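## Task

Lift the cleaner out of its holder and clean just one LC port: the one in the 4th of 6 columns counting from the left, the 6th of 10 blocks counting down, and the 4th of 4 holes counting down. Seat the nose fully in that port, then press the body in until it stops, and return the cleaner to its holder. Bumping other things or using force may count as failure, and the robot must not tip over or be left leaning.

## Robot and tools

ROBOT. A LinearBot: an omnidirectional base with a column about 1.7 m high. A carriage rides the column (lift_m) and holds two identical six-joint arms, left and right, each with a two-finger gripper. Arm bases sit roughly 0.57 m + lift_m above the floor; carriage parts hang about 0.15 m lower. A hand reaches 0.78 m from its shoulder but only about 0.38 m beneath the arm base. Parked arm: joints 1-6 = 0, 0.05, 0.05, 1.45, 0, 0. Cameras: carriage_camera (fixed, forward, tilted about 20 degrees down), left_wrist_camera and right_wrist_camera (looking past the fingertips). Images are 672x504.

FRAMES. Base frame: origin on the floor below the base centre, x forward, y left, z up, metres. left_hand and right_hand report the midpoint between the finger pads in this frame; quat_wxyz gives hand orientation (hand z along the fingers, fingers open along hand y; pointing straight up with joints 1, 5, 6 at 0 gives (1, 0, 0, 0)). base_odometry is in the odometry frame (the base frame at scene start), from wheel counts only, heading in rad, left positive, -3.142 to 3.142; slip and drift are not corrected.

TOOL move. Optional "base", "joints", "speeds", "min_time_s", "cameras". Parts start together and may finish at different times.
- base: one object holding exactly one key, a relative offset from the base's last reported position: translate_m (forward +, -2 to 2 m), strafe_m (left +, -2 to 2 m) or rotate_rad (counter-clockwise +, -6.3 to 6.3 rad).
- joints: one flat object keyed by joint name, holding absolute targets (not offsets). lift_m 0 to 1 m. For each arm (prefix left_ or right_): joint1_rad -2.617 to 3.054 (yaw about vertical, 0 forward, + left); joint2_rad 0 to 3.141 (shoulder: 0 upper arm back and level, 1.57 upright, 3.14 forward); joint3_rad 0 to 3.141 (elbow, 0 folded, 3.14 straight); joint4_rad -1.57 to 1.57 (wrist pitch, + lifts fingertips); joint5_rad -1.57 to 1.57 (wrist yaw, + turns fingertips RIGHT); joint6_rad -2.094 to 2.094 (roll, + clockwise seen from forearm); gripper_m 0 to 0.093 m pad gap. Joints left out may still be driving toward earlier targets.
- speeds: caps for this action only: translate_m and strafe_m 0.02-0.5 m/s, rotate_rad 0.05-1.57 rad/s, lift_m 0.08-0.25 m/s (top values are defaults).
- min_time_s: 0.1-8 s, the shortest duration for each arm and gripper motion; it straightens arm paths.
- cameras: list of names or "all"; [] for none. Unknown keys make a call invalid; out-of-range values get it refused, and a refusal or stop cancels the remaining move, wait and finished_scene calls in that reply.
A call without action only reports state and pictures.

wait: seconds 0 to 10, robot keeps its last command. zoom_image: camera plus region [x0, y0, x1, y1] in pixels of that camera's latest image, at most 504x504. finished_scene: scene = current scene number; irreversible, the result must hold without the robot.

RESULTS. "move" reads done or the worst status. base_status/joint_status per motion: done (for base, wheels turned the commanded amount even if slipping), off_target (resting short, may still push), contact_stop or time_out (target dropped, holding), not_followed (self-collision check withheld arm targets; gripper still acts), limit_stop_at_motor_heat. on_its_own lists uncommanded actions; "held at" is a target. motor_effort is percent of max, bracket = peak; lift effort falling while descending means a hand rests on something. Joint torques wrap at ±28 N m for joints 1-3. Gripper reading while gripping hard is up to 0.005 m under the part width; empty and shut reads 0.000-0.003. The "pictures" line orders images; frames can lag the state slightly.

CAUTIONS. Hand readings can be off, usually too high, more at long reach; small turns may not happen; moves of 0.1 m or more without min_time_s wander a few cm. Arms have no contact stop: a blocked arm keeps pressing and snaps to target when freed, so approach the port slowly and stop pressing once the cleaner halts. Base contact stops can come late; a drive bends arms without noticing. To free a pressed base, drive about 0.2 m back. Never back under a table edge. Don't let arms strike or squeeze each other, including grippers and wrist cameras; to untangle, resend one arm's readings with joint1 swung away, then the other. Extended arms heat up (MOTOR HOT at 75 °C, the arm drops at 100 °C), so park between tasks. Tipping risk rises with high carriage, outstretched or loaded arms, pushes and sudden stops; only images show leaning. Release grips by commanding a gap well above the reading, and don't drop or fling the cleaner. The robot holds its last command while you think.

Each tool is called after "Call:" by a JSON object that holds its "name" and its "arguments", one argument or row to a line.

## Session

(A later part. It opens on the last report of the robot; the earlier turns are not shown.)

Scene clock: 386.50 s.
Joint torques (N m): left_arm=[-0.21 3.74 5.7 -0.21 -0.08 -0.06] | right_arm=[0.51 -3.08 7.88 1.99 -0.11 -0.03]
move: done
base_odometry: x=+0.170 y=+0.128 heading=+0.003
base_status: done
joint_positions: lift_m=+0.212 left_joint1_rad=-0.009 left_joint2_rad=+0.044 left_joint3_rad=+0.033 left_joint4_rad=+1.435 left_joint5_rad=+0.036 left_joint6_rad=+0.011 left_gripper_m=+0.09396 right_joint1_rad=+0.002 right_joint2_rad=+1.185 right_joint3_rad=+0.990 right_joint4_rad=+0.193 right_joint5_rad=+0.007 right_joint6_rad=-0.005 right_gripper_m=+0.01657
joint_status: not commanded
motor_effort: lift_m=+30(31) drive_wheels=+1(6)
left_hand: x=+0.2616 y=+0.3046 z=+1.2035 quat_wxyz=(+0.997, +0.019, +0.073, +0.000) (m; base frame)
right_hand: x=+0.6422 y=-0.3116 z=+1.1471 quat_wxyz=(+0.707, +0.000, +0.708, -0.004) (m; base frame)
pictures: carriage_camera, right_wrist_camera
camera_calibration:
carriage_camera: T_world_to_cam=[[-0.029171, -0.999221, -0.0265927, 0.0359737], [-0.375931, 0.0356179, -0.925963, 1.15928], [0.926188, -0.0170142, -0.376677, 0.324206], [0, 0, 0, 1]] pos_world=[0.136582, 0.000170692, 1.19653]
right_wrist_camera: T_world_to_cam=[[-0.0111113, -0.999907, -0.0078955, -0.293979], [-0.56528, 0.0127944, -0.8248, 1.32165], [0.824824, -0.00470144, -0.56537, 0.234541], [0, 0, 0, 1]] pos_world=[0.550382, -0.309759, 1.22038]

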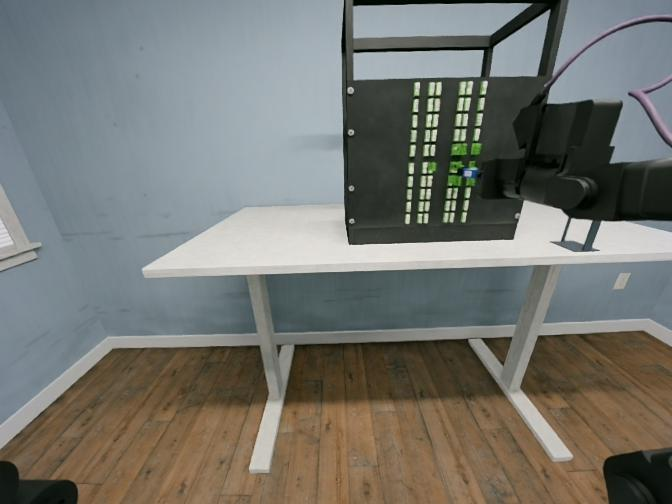

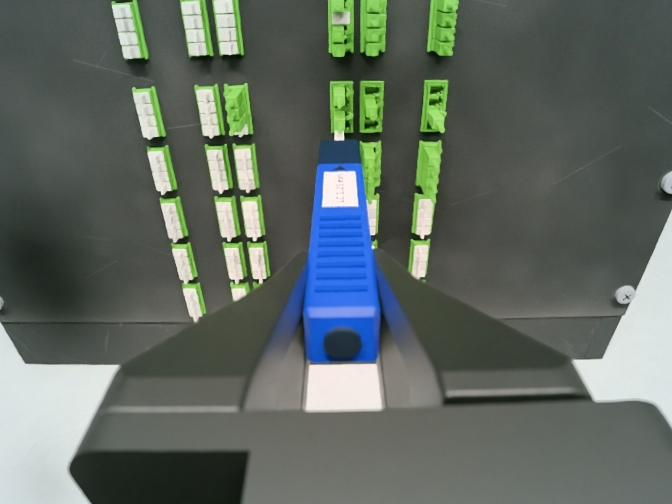

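Call:
{"name": "move", "arguments": {
  "base": {"translate_m":-0.025},
  "speeds": {"translate_m":0.03},
  "cameras": []
}}

Call:
{"name": "move", "arguments": {
  "base": {"translate_m":-0.15},
  "speeds": {"translate_m":0.1},
  "cameras": []
}}

Call:
{"name": "move", "arguments": {
  "base": {"rotate_rad":-0.003},
  "joints": {"lift_m":0.28,"right_joint1_rad":0.0,"right_joint4_rad":0.22},
  "speeds": {"lift_m":0.1},
  "cameras": ["carriage_camera","right_wrist_camera"]
}}

Scene clock: 394.20 s.
Joint torques (N m): left_arm=[-0.06 3.9 5.5 -0.24 -0.04 -0.16] | right_arm=[0.5 -3.48 7.9 1.9 -0.1 -0.04]
move: done
base_odometry: x=+0.145 y=+0.127 heading=+0.003
base_status: done
joint_positions: lift_m=+0.212 left_joint1_rad=-0.009 left_joint2_rad=+0.044 left_joint3_rad=+0.033 left_joint4_rad=+1.435 left_joint5_rad=+0.036 left_joint6_rad=+0.011 left_gripper_m=+0.09396 right_joint1_rad=+0.002 right_joint2_rad=+1.189 right_joint3_rad=+0.990 right_joint4_rad=+0.200 right_joint5_rad=+0.007 right_joint6_rad=-0.005 right_gripper_m=+0.01657
joint_status: not commanded
motor_effort: lift_m=+31(32) drive_wheels=-1(6)
left_hand: x=+0.2616 y=+0.3046 z=+1.2035 quat_wxyz=(+0.997, +0.019, +0.073, +0.000) (m; base frame)
right_hand: x=+0.6433 y=-0.3116 z=+1.1471 quat_wxyz=(+0.708, +0.000, +0.707, -0.004) (m; base frame)
pictures: none
No camera images: "cameras" was empty.

Scene clock: 396.40 s.
Joint torques (N m): left_arm=[-0.31 3.79 5.45 -0.13 -0.01 -0.07] | right_arm=[0.5 -3.86 7.88 1.94 -0.09 -0.03]
move: done
base_odometry: x=-0.005 y=+0.127 heading=+0.003
base_status: done
joint_positions: lift_m=+0.212 left_joint1_rad=-0.009 left_joint2_rad=+0.044 left_joint3_rad=+0.033 left_joint4_rad=+1.432 left_joint5_rad=+0.036 left_joint6_rad=+0.011 left_gripper_m=+0.09396 right_joint1_rad=+0.002 right_joint2_rad=+1.192 right_joint3_rad=+0.990 right_joint4_rad=+0.201 right_joint5_rad=+0.006 right_joint6_rad=-0.005 right_gripper_m=+0.01657
joint_status: not commanded
motor_effort: lift_m=+29(31) drive_wheels=+0(10)
left_hand: x=+0.2623 y=+0.3046 z=+1.2034 quat_wxyz=(+0.997, +0.019, +0.075, +0.000) (m; base frame)
right_hand: x=+0.6440 y=-0.3115 z=+1.1463 quat_wxyz=(+0.707, +0.000, +0.707, -0.004) (m; base frame)
pictures: none
No camera images: "cameras" was empty.

Scene clock: 397.50 s.
Joint torques (N m): left_arm=[-0.2 4 5.6 -0.16 -0.02 -0.12] | right_arm=[-0.31 -3.79 7.9 1.9 -0.1 -0.03]
move: done
base_odometry: x=-0.005 y=+0.127 heading=+0.000
base_status: done
joint_positions: lift_m=+0.280 left_joint1_rad=-0.009 left_joint2_rad=+0.044 left_joint3_rad=+0.033 left_joint4_rad=+1.432 left_joint5_rad=+0.036 left_joint6_rad=+0.011 left_gripper_m=+0.09396 right_joint1_rad=+0.002 right_joint2_rad=+1.192 right_joint3_rad=+0.990 right_joint4_rad=+0.213 right_joint5_rad=+0.006 right_joint6_rad=-0.005 right_gripper_m=+0.01657
joint_status: all done
motor_effort: lift_m=+33(40) drive_wheels=-1(2)
left_hand: x=+0.2623 y=+0.3046 z=+1.2717 quat_wxyz=(+0.997, +0.019, +0.075, +0.000) (m; base frame)
right_hand: x=+0.6441 y=-0.3115 z=+1.2175 quat_wxyz=(+0.711, +0.000, +0.703, -0.004) (m; base frame)
pictures: carriage_camera, right_wrist_camera
camera_calibration:
carriage_camera: T_world_to_cam=[[-0.029171, -0.999221, -0.0265927, 0.03779], [-0.375931, 0.0356179, -0.925963, 1.22252], [0.926188, -0.0170142, -0.376677, 0.349933], [0, 0, 0, 1]] pos_world=[0.136582, 0.000170692, 1.26483]
right_wrist_camera: T_world_to_cam=[[-0.0106475, -0.999911, -0.00803709, -0.293496], [-0.554507, 0.0125927, -0.832084, 1.38257], [0.832111, -0.00440294, -0.554592, 0.255129], [0, 0, 0, 1]] pos_world=[0.551226, -0.309757, 1.28955]

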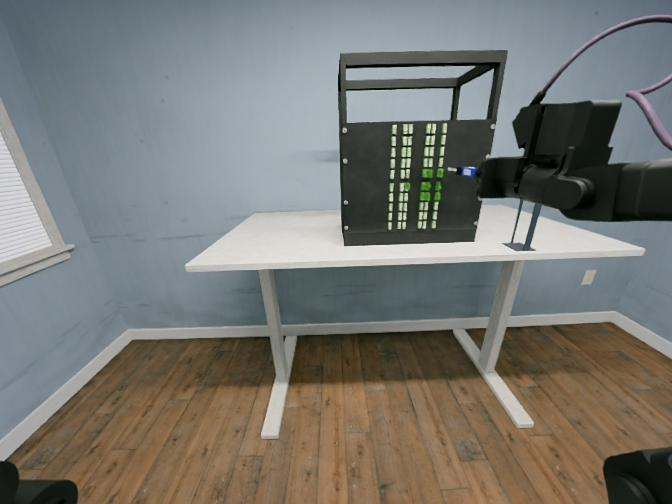

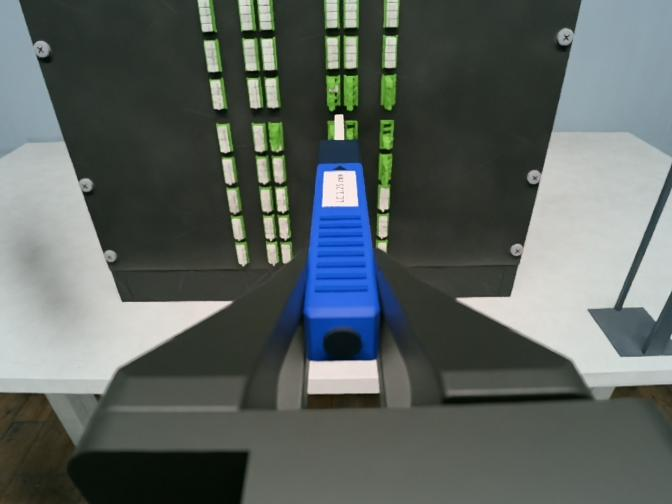

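Call:
{"name": "move", "arguments": {
  "base": {"translate_m":-0.035},
  "cameras": []
}}

Call:
{"name": "move", "arguments": {
  "base": {"strafe_m":-0.329},
  "speeds": {"strafe_m":0.2},
  "cameras": []
}}

Call:
{"name": "move", "arguments": {
  "base": {"translate_m":0.216},
  "speeds": {"translate_m":0.12},
  "cameras": []
}}

Call:
{"name": "wait", "arguments": {
  "seconds": 1.5,
  "cameras": ["carriage_camera","right_wrist_camera"]
}}

Call:
{"name": "zoom_image", "arguments": {
  "camera": "right_wrist_camera",
  "region": [250, 80, 430, 420]
}}

Call:
{"name": "zoom_image", "arguments": {
  "camera": "carriage_camera",
  "region": [400, 120, 520, 240]
}}

Scene clock: 403.77 s.
Joint torques (N m): left_arm=[-0.29 3.9 5.38 -0.22 -0.03 -0.06] | right_arm=[-0.4 -3.85 7.76 1.87 -0.11 0]
move: done
base_odometry: x=-0.040 y=+0.128 heading=+0.000
base_status: done
joint_positions: lift_m=+0.280 left_joint1_rad=-0.009 left_joint2_rad=+0.044 left_joint3_rad=+0.033 left_joint4_rad=+1.434 left_joint5_rad=+0.036 left_joint6_rad=+0.011 left_gripper_m=+0.09396 right_joint1_rad=+0.002 right_joint2_rad=+1.192 right_joint3_rad=+0.990 right_joint4_rad=+0.214 right_joint5_rad=+0.006 right_joint6_rad=-0.005 right_gripper_m=+0.01657
joint_status: not commanded
motor_effort: lift_m=+30(34) drive_wheels=+1(10)
left_hand: x=+0.2617 y=+0.3046 z=+1.2717 quat_wxyz=(+0.997, +0.019, +0.073, +0.000) (m; base frame)
right_hand: x=+0.6441 y=-0.3115 z=+1.2177 quat_wxyz=(+0.711, +0.000, +0.703, -0.004) (m; base frame)
pictures: none
No camera images: "cameras" was empty.

Scene clock: 406.63 s.
Joint torques (N m): left_arm=[-0.31 3.93 5.46 -0.15 -0.05 -0.08] | right_arm=[-0.27 -3.82 7.79 1.87 -0.08 -0.02]
move: done
base_odometry: x=-0.040 y=-0.202 heading=+0.000
base_status: done
joint_positions: lift_m=+0.280 left_joint1_rad=-0.009 left_joint2_rad=+0.044 left_joint3_rad=+0.033 left_joint4_rad=+1.434 left_joint5_rad=+0.036 left_joint6_rad=+0.011 left_gripper_m=+0.09396 right_joint1_rad=+0.001 right_joint2_rad=+1.192 right_joint3_rad=+0.990 right_joint4_rad=+0.214 right_joint5_rad=+0.004 right_joint6_rad=-0.005 right_gripper_m=+0.01657
joint_status: not commanded
motor_effort: lift_m=+32(34) drive_wheels=-1(8)
left_hand: x=+0.2617 y=+0.3046 z=+1.2717 quat_wxyz=(+0.997, +0.019, +0.073, +0.000) (m; base frame)
right_hand: x=+0.6441 y=-0.3114 z=+1.2177 quat_wxyz=(+0.711, -0.001, +0.703, -0.003) (m; base frame)
pictures: none
No camera images: "cameras" was empty.

Scene clock: 409.20 s.
Joint torques (N m): left_arm=[-0.12 3.78 5.63 -0.19 -0.08 -0.13] | right_arm=[-0.24 -3.84 7.83 1.88 -0.11 -0.01]
move: done
base_odometry: x=+0.176 y=-0.202 heading=-0.001
base_status: done
joint_positions: lift_m=+0.280 left_joint1_rad=-0.009 left_joint2_rad=+0.044 left_joint3_rad=+0.033 left_joint4_rad=+1.433 left_joint5_rad=+0.036 left_joint6_rad=+0.011 left_gripper_m=+0.09396 right_joint1_rad=+0.001 right_joint2_rad=+1.192 right_joint3_rad=+0.990 right_joint4_rad=+0.214 right_joint5_rad=+0.004 right_joint6_rad=-0.005 right_gripper_m=+0.01657
joint_status: not commanded
motor_effort: lift_m=+33(34) drive_wheels=-2(9)
left_hand: x=+0.2619 y=+0.3046 z=+1.2717 quat_wxyz=(+0.997, +0.019, +0.074, +0.000) (m; base frame)
right_hand: x=+0.6441 y=-0.3114 z=+1.2178 quat_wxyz=(+0.712, -0.001, +0.703, -0.003) (m; base frame)
pictures: none
No camera images: "cameras" was empty.

Scene clock: 410.70 s.
Joint torques (N m): left_arm=[-0.05 3.86 5.53 -0.16 -0.04 -0.02] | right_arm=[-0.28 -3.71 7.91 1.89 -0.1 -0.02]
base_odometry: x=+0.176 y=-0.202 heading=-0.001
base_status: done
joint_positions: lift_m=+0.280 left_joint1_rad=-0.009 left_joint2_rad=+0.044 left_joint3_rad=+0.033 left_joint4_rad=+1.433 left_joint5_rad=+0.036 left_joint6_rad=+0.011 left_gripper_m=+0.09396 right_joint1_rad=+0.001 right_joint2_rad=+1.192 right_joint3_rad=+0.990 right_joint4_rad=+0.214 right_joint5_rad=+0.004 right_joint6_rad=-0.005 right_gripper_m=+0.01657
joint_status: not commanded
motor_effort: lift_m=+32(34) drive_wheels=-2(9)
left_hand: x=+0.2619 y=+0.3046 z=+1.2717 quat_wxyz=(+0.997, +0.019, +0.074, +0.000) (m; base frame)
right_hand: x=+0.6441 y=-0.3114 z=+1.2178 quat_wxyz=(+0.712, -0.001, +0.703, -0.003) (m; base frame)
wait: 1.50 s; at rest by 0.27 s
pictures: carriage_camera, right_wrist_camera
camera_calibration:
carriage_camera: T_world_to_cam=[[-0.029171, -0.999221, -0.0265927, 0.03779], [-0.375931, 0.0356179, -0.925963, 1.22252], [0.926188, -0.0170142, -0.376677, 0.349933], [0, 0, 0, 1]] pos_world=[0.136582, 0.000170692, 1.26483]
right_wrist_camera: T_world_to_cam=[[-0.00911189, -0.999926, -0.00808589, -0.294275], [-0.553622, 0.0117784, -0.832685, 1.38264], [0.832718, -0.0031108, -0.553688, 0.254169], [0, 0, 0, 1]] pos_world=[0.551128, -0.309748, 1.28966]

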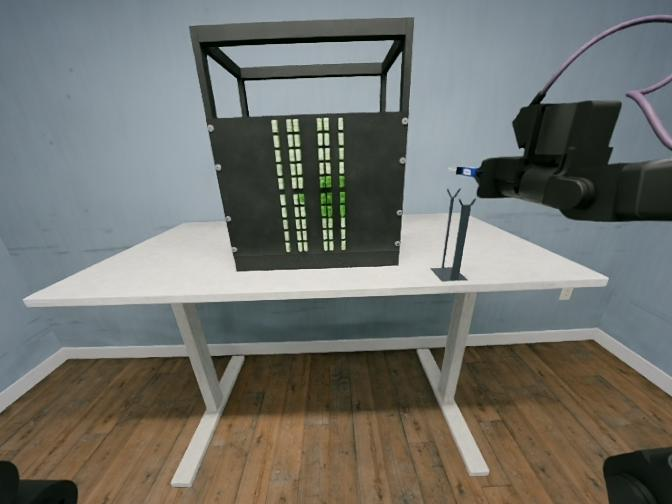

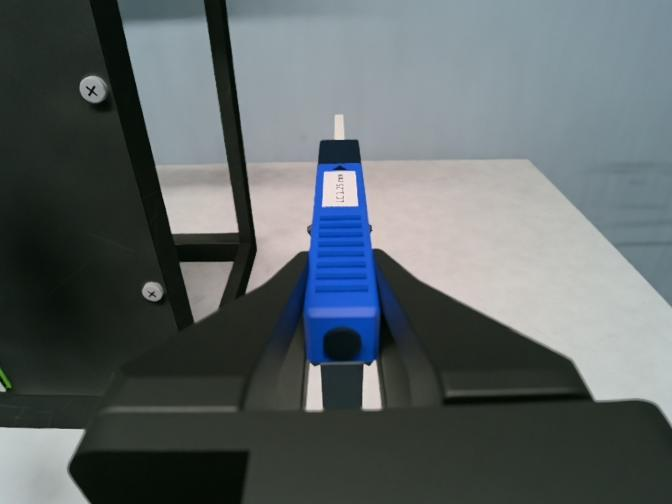

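Scaled by 1.482 from the camera's 672x504 image, which has a finer 960x720 frame.

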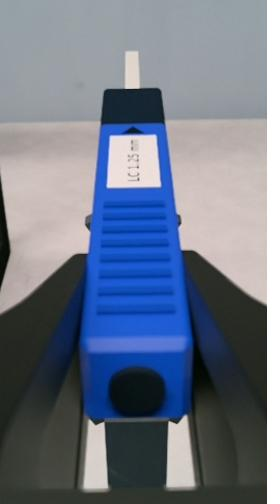

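Scaled by 4.200 from the camera's 672x504 image, which has a finer 960x720 frame.

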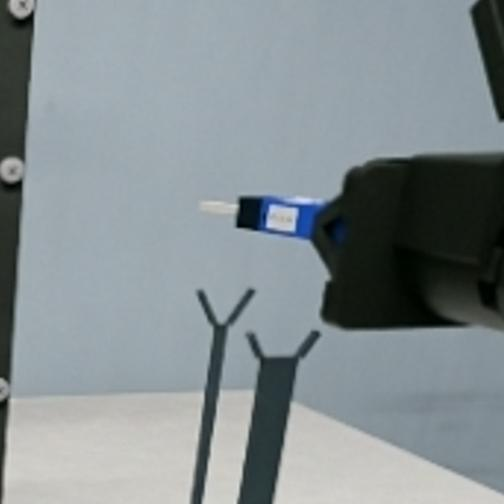

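Call:
{"name": "move", "arguments": {
  "joints": {"lift_m":0.232,"right_joint4_rad":0.21},
  "speeds": {"lift_m":0.08},
  "cameras": ["carriage_camera","right_wrist_camera"]
}}

Call:
{"name": "zoom_image", "arguments": {
  "camera": "right_wrist_camera",
  "region": [250, 80, 430, 420]
}}

Call:
{"name": "zoom_image", "arguments": {
  "camera": "carriage_camera",
  "region": [430, 140, 490, 200]
}}

Scene clock: 417.37 s.
Joint torques (N m): left_arm=[-0.29 3.84 5.61 -0.13 -0.08 -0.16] | right_arm=[-0.32 -3.74 7.76 1.83 -0.06 -0.01]
move: done
base_odometry: x=+0.176 y=-0.202 heading=-0.001
base_status: not commanded
joint_positions: lift_m=+0.232 left_joint1_rad=-0.009 left_joint2_rad=+0.044 left_joint3_rad=+0.033 left_joint4_rad=+1.433 left_joint5_rad=+0.036 left_joint6_rad=+0.011 left_gripper_m=+0.09396 right_joint1_rad=+0.001 right_joint2_rad=+1.192 right_joint3_rad=+0.990 right_joint4_rad=+0.207 right_joint5_rad=+0.004 right_joint6_rad=-0.005 right_gripper_m=+0.01657
joint_status: all done
motor_effort: lift_m=+32(34) drive_wheels=-2(3)
left_hand: x=+0.2619 y=+0.3046 z=+1.2237 quat_wxyz=(+0.997, +0.019, +0.074, +0.000) (m; base frame)
right_hand: x=+0.6441 y=-0.3114 z=+1.1681 quat_wxyz=(+0.709, -0.001, +0.705, -0.003) (m; base frame)
pictures: carriage_camera, right_wrist_camera
camera_calibration:
carriage_camera: T_world_to_cam=[[-0.029171, -0.999221, -0.0265927, 0.0365135], [-0.375931, 0.0356179, -0.925963, 1.17807], [0.926188, -0.0170142, -0.376677, 0.331852], [0, 0, 0, 1]] pos_world=[0.136582, 0.000170692, 1.21683]
right_wrist_camera: T_world_to_cam=[[-0.00916748, -0.999926, -0.00802473, -0.294712], [-0.559268, 0.0117797, -0.828903, 1.34055], [0.828936, -0.00311099, -0.559334, 0.235628], [0, 0, 0, 1]] pos_world=[0.551705, -0.309748, 1.24062]

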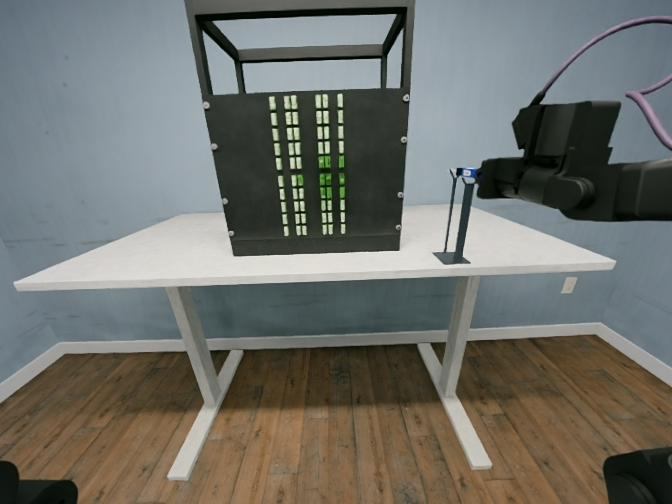

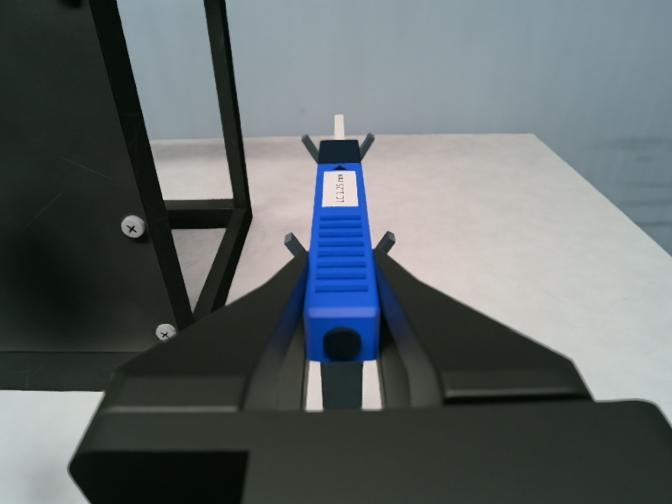

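Scaled by 1.482 from the camera's 672x504 image, which has a finer 960x720 frame.

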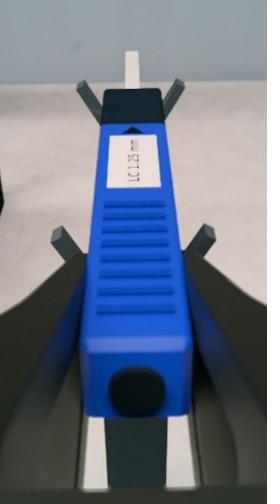

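Scaled by 8.400 from the camera's 672x504 image, which has a finer 960x720 frame.

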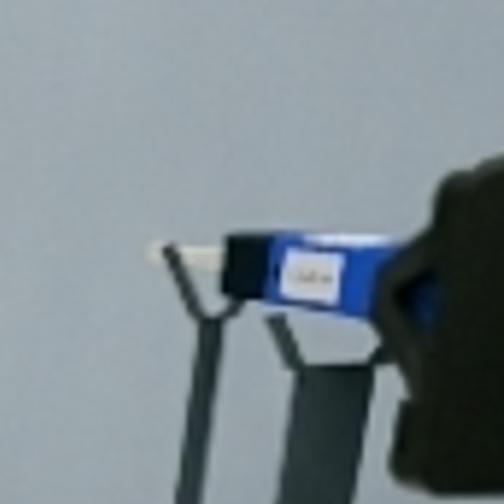

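Call:
{"name": "move", "arguments": {
  "joints": {"lift_m":0.222},
  "speeds": {"lift_m":0.08},
  "cameras": ["carriage_camera","right_wrist_camera"]
}}

Call:
{"name": "zoom_image", "arguments": {
  "camera": "carriage_camera",
  "region": [430, 140, 490, 200]
}}

Call:
{"name": "move", "arguments": {
  "joints": {"lift_m":0.2195},
  "speeds": {"lift_m":0.08},
  "cameras": ["carriage_camera","right_wrist_camera"]
}}

Call:
{"name": "zoom_image", "arguments": {
  "camera": "carriage_camera",
  "region": [430, 140, 490, 200]
}}

Scene clock: 424.20 s.
Joint torques (N m): left_arm=[-0.25 3.75 5.35 -0.18 -0.04 -0.08] | right_arm=[-0.29 -3.71 7.71 1.9 -0.07 -0.01]
move: done
base_odometry: x=+0.176 y=-0.202 heading=-0.001
base_status: not commanded
joint_positions: lift_m=+0.222 left_joint1_rad=-0.009 left_joint2_rad=+0.044 left_joint3_rad=+0.033 left_joint4_rad=+1.434 left_joint5_rad=+0.036 left_joint6_rad=+0.011 left_gripper_m=+0.09396 right_joint1_rad=+0.001 right_joint2_rad=+1.192 right_joint3_rad=+0.990 right_joint4_rad=+0.204 right_joint5_rad=+0.004 right_joint6_rad=-0.005 right_gripper_m=+0.01657
joint_status: all done
motor_effort: lift_m=+31(34) drive_wheels=-2(3)
left_hand: x=+0.2618 y=+0.3046 z=+1.2137 quat_wxyz=(+0.997, +0.019, +0.074, +0.000) (m; base frame)
right_hand: x=+0.6441 y=-0.3114 z=+1.1573 quat_wxyz=(+0.708, -0.001, +0.706, -0.003) (m; base frame)
pictures: carriage_camera, right_wrist_camera
camera_calibration:
carriage_camera: T_world_to_cam=[[-0.029171, -0.999221, -0.0265927, 0.0362476], [-0.375931, 0.0356179, -0.925963, 1.16881], [0.926188, -0.0170142, -0.376677, 0.328086], [0, 0, 0, 1]] pos_world=[0.136582, 0.000170692, 1.20683]
right_wrist_camera: T_world_to_cam=[[-0.00919515, -0.999926, -0.00799253, -0.294819], [-0.562138, 0.0117793, -0.826959, 1.33113], [0.826992, -0.00311111, -0.562205, 0.234193], [0, 0, 0, 1]] pos_world=[0.551894, -0.309748, 1.2301]

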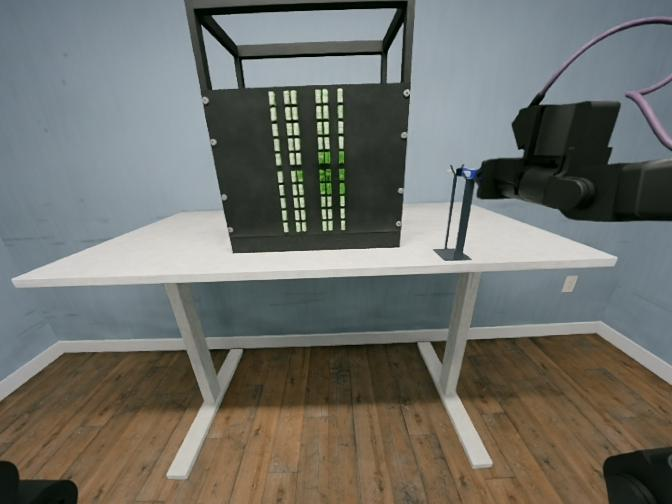

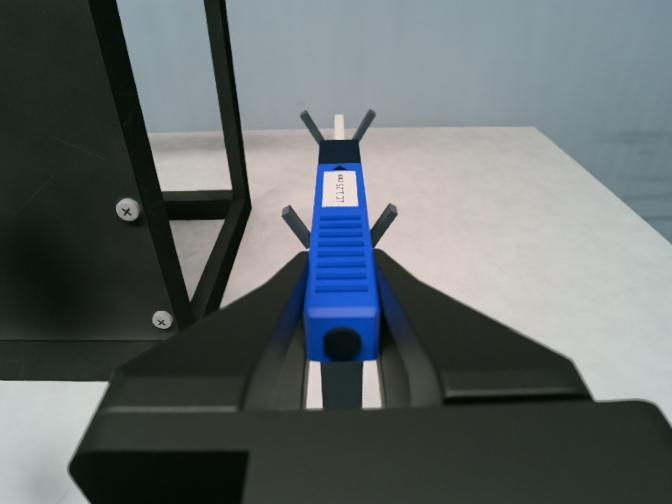

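Scaled by 8.400 from the camera's 672x504 image, which has a finer 960x720 frame.

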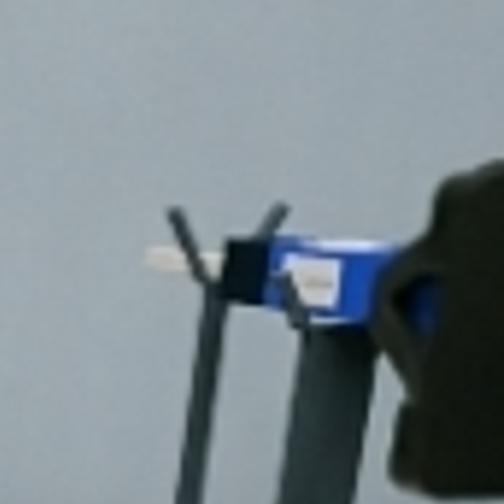

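Scene clock: 424.60 s.
Joint torques (N m): left_arm=[-0.24 3.86 5.56 -0.18 -0.01 -0.13] | right_arm=[-0.31 -3.88 7.87 1.85 -0.1 -0.03]
move: done
base_odometry: x=+0.176 y=-0.202 heading=-0.001
base_status: not commanded
joint_positions: lift_m=+0.220 left_joint1_rad=-0.009 left_joint2_rad=+0.044 left_joint3_rad=+0.033 left_joint4_rad=+1.434 left_joint5_rad=+0.036 left_joint6_rad=+0.011 left_gripper_m=+0.09396 right_joint1_rad=+0.001 right_joint2_rad=+1.192 right_joint3_rad=+0.990 right_joint4_rad=+0.206 right_joint5_rad=+0.004 right_joint6_rad=-0.005 right_gripper_m=+0.01657
joint_status: all done
motor_effort: lift_m=+32(33) drive_wheels=-2(3)
left_hand: x=+0.2618 y=+0.3046 z=+1.2113 quat_wxyz=(+0.997, +0.019, +0.074, +0.000) (m; base frame)
right_hand: x=+0.6442 y=-0.3114 z=+1.1552 quat_wxyz=(+0.709, -0.001, +0.706, -0.003) (m; base frame)
pictures: carriage_camera, right_wrist_camera
camera_calibration:
carriage_camera: T_world_to_cam=[[-0.029171, -0.999221, -0.0265927, 0.0361837], [-0.375931, 0.0356179, -0.925963, 1.16659], [0.926188, -0.0170142, -0.376677, 0.327182], [0, 0, 0, 1]] pos_world=[0.136582, 0.000170692, 1.20443]
right_wrist_camera: T_world_to_cam=[[-0.00918033, -0.999926, -0.00801083, -0.294822], [-0.560578, 0.0117803, -0.828018, 1.32976], [0.828051, -0.00311078, -0.560644, 0.230456], [0, 0, 0, 1]] pos_world=[0.5519, -0.309748, 1.22791]

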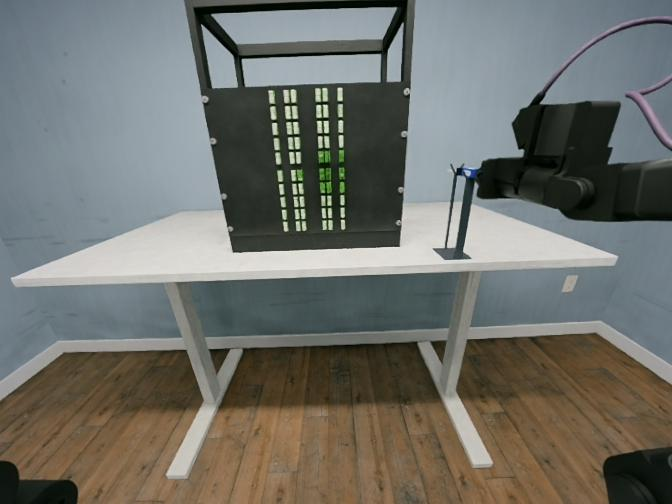

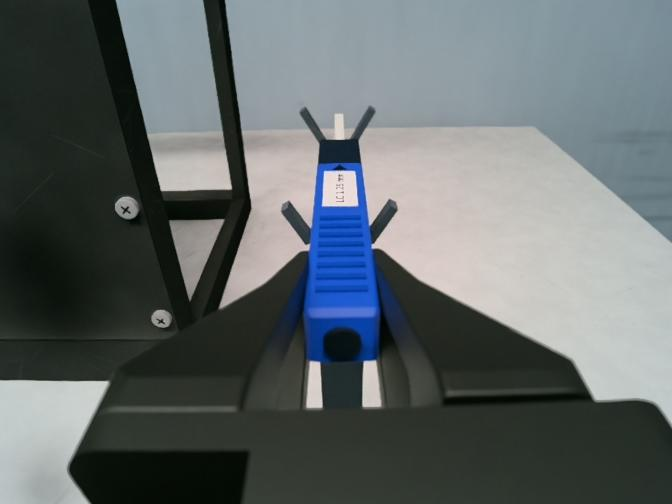

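Scaled by 8.400 from the camera's 672x504 image, which has a finer 960x720 frame.

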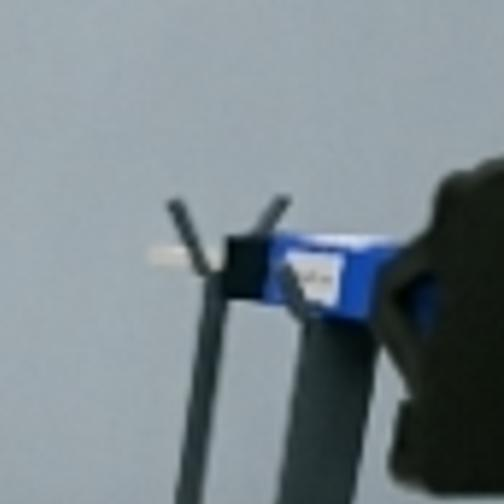

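Call:
{"name": "move", "arguments": {
  "joints": {"lift_m":0.219},
  "speeds": {"lift_m":0.08},
  "cameras": []
}}

Call:
{"name": "move", "arguments": {
  "joints": {"right_gripper_m":0.024},
  "min_time_s": 2,
  "cameras": ["carriage_camera","right_wrist_camera"]
}}

Call:
{"name": "zoom_image", "arguments": {
  "camera": "right_wrist_camera",
  "region": [250, 80, 430, 420]
}}

Call:
{"name": "move", "arguments": {
  "joints": {"right_gripper_m":0.045},
  "min_time_s": 1.5,
  "cameras": []
}}

Call:
{"name": "move", "arguments": {
  "base": {"translate_m":-0.12},
  "speeds": {"translate_m":0.05},
  "cameras": []
}}

Call:
{"name": "move", "arguments": {
  "base": {"translate_m":-0.1},
  "speeds": {"translate_m":0.2}
}}

Call:
{"name": "zoom_image", "arguments": {
  "camera": "right_wrist_camera",
  "region": [250, 20, 450, 220]
}}

Call:
{"name": "zoom_image", "arguments": {
  "camera": "carriage_camera",
  "region": [380, 120, 480, 250]
}}

Scene clock: 434.90 s.
Joint torques (N m): left_arm=[-0.23 3.77 5.27 -0.17 -0.02 -0.15] | right_arm=[-0.31 -3.86 7.92 1.87 -0.08 -0.01]
move: done
base_odometry: x=+0.176 y=-0.202 heading=-0.001
base_status: not commanded
joint_positions: lift_m=+0.219 left_joint1_rad=-0.009 left_joint2_rad=+0.044 left_joint3_rad=+0.033 left_joint4_rad=+1.434 left_joint5_rad=+0.036 left_joint6_rad=+0.011 left_gripper_m=+0.09396 right_joint1_rad=+0.001 right_joint2_rad=+1.192 right_joint3_rad=+0.990 right_joint4_rad=+0.206 right_joint5_rad=+0.004 right_joint6_rad=-0.005 right_gripper_m=+0.01657
joint_status: all done
motor_effort: lift_m=+31(31) drive_wheels=+3(3)
left_hand: x=+0.2618 y=+0.3046 z=+1.2109 quat_wxyz=(+0.997, +0.019, +0.074, +0.000) (m; base frame)
right_hand: x=+0.6442 y=-0.3114 z=+1.1548 quat_wxyz=(+0.709, -0.001, +0.706, -0.003) (m; base frame)
pictures: none
No camera images: "cameras" was empty.

Scene clock: 437.20 s.
Joint torques (N m): left_arm=[-0.24 3.9 5.45 -0.23 -0.03 -0.07] | right_arm=[-0.14 -3.9 7.77 1.87 -0.07 -0.03]
move: done
base_odometry: x=+0.176 y=-0.202 heading=-0.001
base_status: not commanded
joint_positions: lift_m=+0.219 left_joint1_rad=-0.009 left_joint2_rad=+0.044 left_joint3_rad=+0.033 left_joint4_rad=+1.434 left_joint5_rad=+0.036 left_joint6_rad=+0.011 left_gripper_m=+0.09396 right_joint1_rad=+0.001 right_joint2_rad=+1.192 right_joint3_rad=+0.990 right_joint4_rad=+0.206 right_joint5_rad=+0.004 right_joint6_rad=-0.005 right_gripper_m=+0.02394
joint_status: all done
motor_effort: lift_m=+31(32) drive_wheels=+3(3)
left_hand: x=+0.2618 y=+0.3046 z=+1.2109 quat_wxyz=(+0.997, +0.019, +0.074, +0.000) (m; base frame)
right_hand: x=+0.6442 y=-0.3114 z=+1.1548 quat_wxyz=(+0.709, -0.001, +0.706, -0.003) (m; base frame)
pictures: carriage_camera, right_wrist_camera
camera_calibration:
carriage_camera: T_world_to_cam=[[-0.029171, -0.999221, -0.0265927, 0.0361731], [-0.375931, 0.0356179, -0.925963, 1.16622], [0.926188, -0.0170142, -0.376677, 0.327031], [0, 0, 0, 1]] pos_world=[0.136582, 0.000170692, 1.20403]
right_wrist_camera: T_world_to_cam=[[-0.00918033, -0.999926, -0.00801083, -0.294825], [-0.560578, 0.0117803, -0.828018, 1.32943], [0.828051, -0.00311078, -0.560644, 0.230231], [0, 0, 0, 1]] pos_world=[0.5519, -0.309748, 1.22751]

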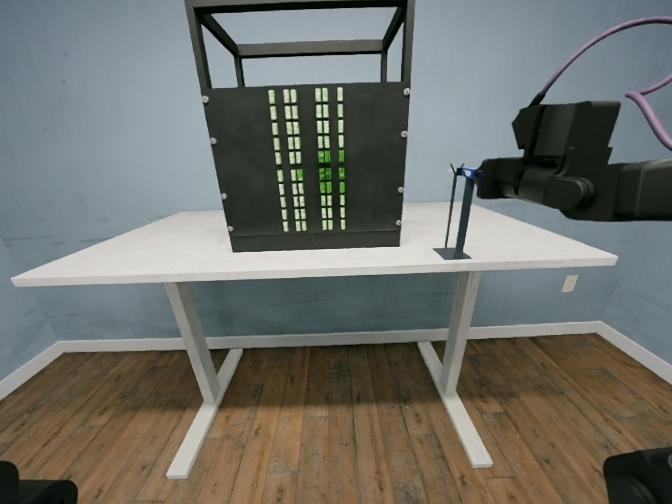

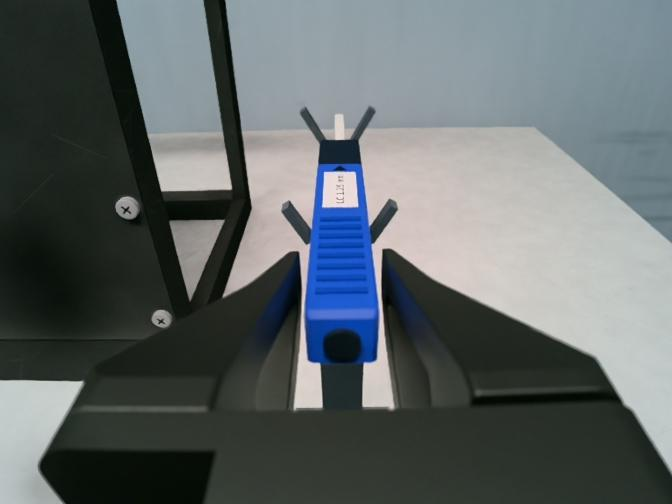

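Scaled by 1.482 from the camera's 672x504 image, which has a finer 960x720 frame.

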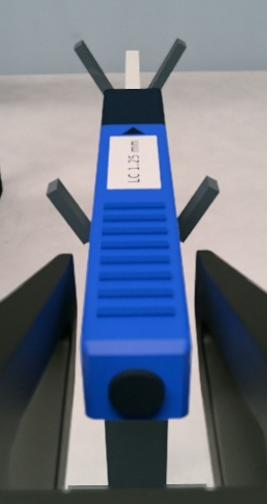

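Scene clock: 439.00 s.
Joint torques (N m): left_arm=[-0.29 3.81 5.59 -0.16 0 -0.04] | right_arm=[-0.39 -3.75 7.91 1.86 -0.1 -0.02]
move: done
base_odometry: x=+0.176 y=-0.202 heading=-0.001
base_status: not commanded
joint_positions: lift_m=+0.219 left_joint1_rad=-0.009 left_joint2_rad=+0.044 left_joint3_rad=+0.033 left_joint4_rad=+1.434 left_joint5_rad=+0.036 left_joint6_rad=+0.011 left_gripper_m=+0.09396 right_joint1_rad=+0.001 right_joint2_rad=+1.192 right_joint3_rad=+0.990 right_joint4_rad=+0.206 right_joint5_rad=+0.004 right_joint6_rad=-0.005 right_gripper_m=+0.04492
joint_status: all done
motor_effort: lift_m=+29(32) drive_wheels=+2(3)
left_hand: x=+0.2618 y=+0.3046 z=+1.2109 quat_wxyz=(+0.997, +0.019, +0.074, +0.000) (m; base frame)
right_hand: x=+0.6442 y=-0.3114 z=+1.1548 quat_wxyz=(+0.709, -0.001, +0.706, -0.003) (m; base frame)
pictures: none
No camera images: "cameras" was empty.

Scene clock: 441.90 s.
Joint torques (N m): left_arm=[-0.09 3.95 5.46 -0.16 0.02 -0.1] | right_arm=[-0.34 -3.82 7.97 1.85 -0.09 -0.01]
move: done
base_odometry: x=+0.056 y=-0.202 heading=-0.001
base_status: done
joint_positions: lift_m=+0.219 left_joint1_rad=-0.009 left_joint2_rad=+0.044 left_joint3_rad=+0.033 left_joint4_rad=+1.433 left_joint5_rad=+0.036 left_joint6_rad=+0.011 left_gripper_m=+0.09396 right_joint1_rad=+0.001 right_joint2_rad=+1.192 right_joint3_rad=+0.990 right_joint4_rad=+0.207 right_joint5_rad=+0.004 right_joint6_rad=-0.005 right_gripper_m=+0.04492
joint_status: not commanded
motor_effort: lift_m=+30(33) drive_wheels=-3(9)
left_hand: x=+0.2621 y=+0.3046 z=+1.2108 quat_wxyz=(+0.997, +0.019, +0.074, +0.000) (m; base frame)
right_hand: x=+0.6442 y=-0.3114 z=+1.1550 quat_wxyz=(+0.709, -0.001, +0.705, -0.003) (m; base frame)
pictures: none
No camera images: "cameras" was empty.

Scene clock: 443.47 s.
Joint torques (N m): left_arm=[-0.28 3.7 5.48 -0.16 -0.08 -0.09] | right_arm=[-0.24 -3.78 7.79 1.84 -0.08 -0.01]
move: done
base_odometry: x=-0.044 y=-0.202 heading=-0.001
base_status: done
joint_positions: lift_m=+0.219 left_joint1_rad=-0.009 left_joint2_rad=+0.044 left_joint3_rad=+0.033 left_joint4_rad=+1.433 left_joint5_rad=+0.036 left_joint6_rad=+0.011 left_gripper_m=+0.09396 right_joint1_rad=+0.001 right_joint2_rad=+1.192 right_joint3_rad=+0.990 right_joint4_rad=+0.209 right_joint5_rad=+0.004 right_joint6_rad=-0.005 right_gripper_m=+0.04492
joint_status: not commanded
motor_effort: lift_m=+30(32) drive_wheels=+0(9)
left_hand: x=+0.2621 y=+0.3046 z=+1.2108 quat_wxyz=(+0.997, +0.019, +0.074, +0.000) (m; base frame)
right_hand: x=+0.6442 y=-0.3114 z=+1.1556 quat_wxyz=(+0.710, -0.001, +0.705, -0.003) (m; base frame)
pictures: carriage_camera, left_wrist_camera, right_wrist_camera
camera_calibration:
carriage_camera: T_world_to_cam=[[-0.029171, -0.999221, -0.0265927, 0.0361731], [-0.375931, 0.0356179, -0.925963, 1.16622], [0.926188, -0.0170142, -0.376677, 0.327031], [0, 0, 0, 1]] pos_world=[0.136582, 0.000170692, 1.20403]
left_wrist_camera: T_world_to_cam=[[0.0204505, -0.99976, -0.00788462, 0.318041], [0.694358, 0.0198766, -0.719355, 0.688005], [0.719339, 0.00923639, 0.694598, -0.908291], [0, 0, 0, 1]] pos_world=[0.169143, 0.312679, 1.12832]
right_wrist_camera: T_world_to_cam=[[-0.0091552, -0.999926, -0.00803918, -0.294803], [-0.558003, 0.01178, -0.829756, 1.33038], [0.829789, -0.00311069, -0.558069, 0.226501], [0, 0, 0, 1]] pos_world=[0.55171, -0.309748, 1.22793]

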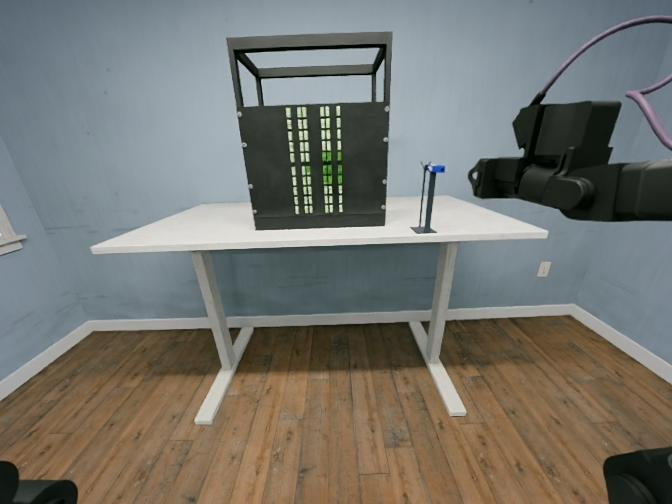

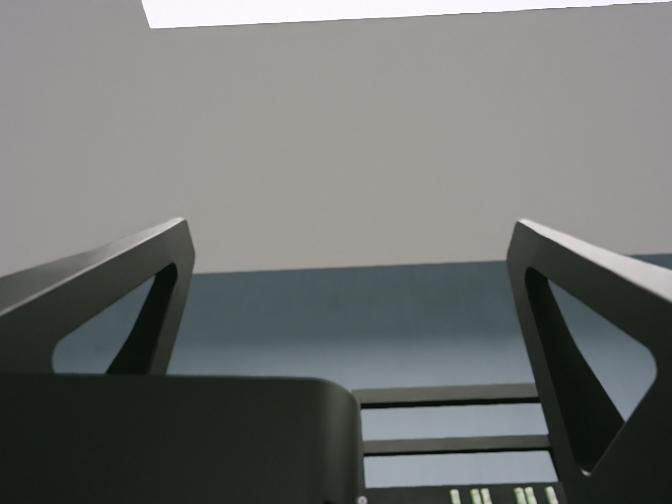

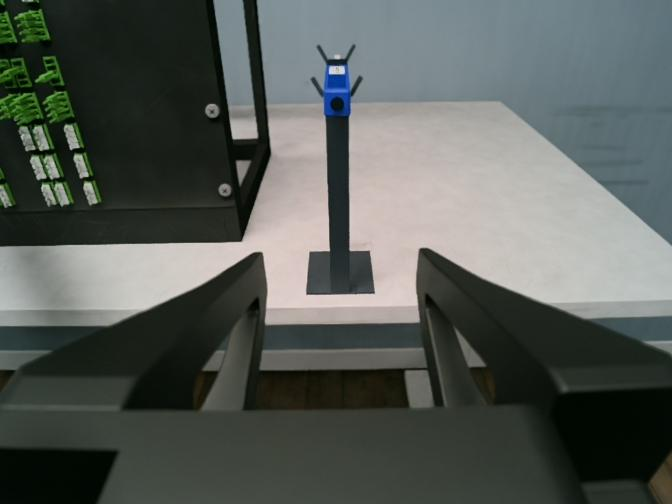

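Scaled by 2.520 from the camera's 672x504 image, which has a finer 960x720 frame.

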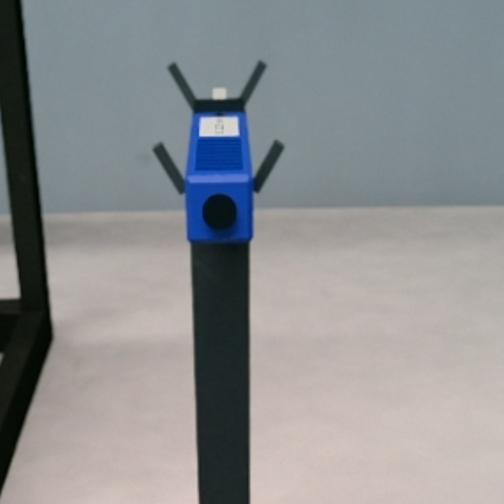

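Scaled by 3.877 from the camera's 672x504 image, which has a finer 960x720 frame.

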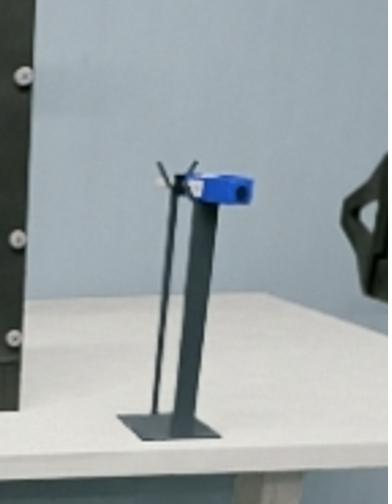

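Call:
{"name": "finished_scene", "arguments": {
  "scene": 2
}}

The scene is finished: the task was done.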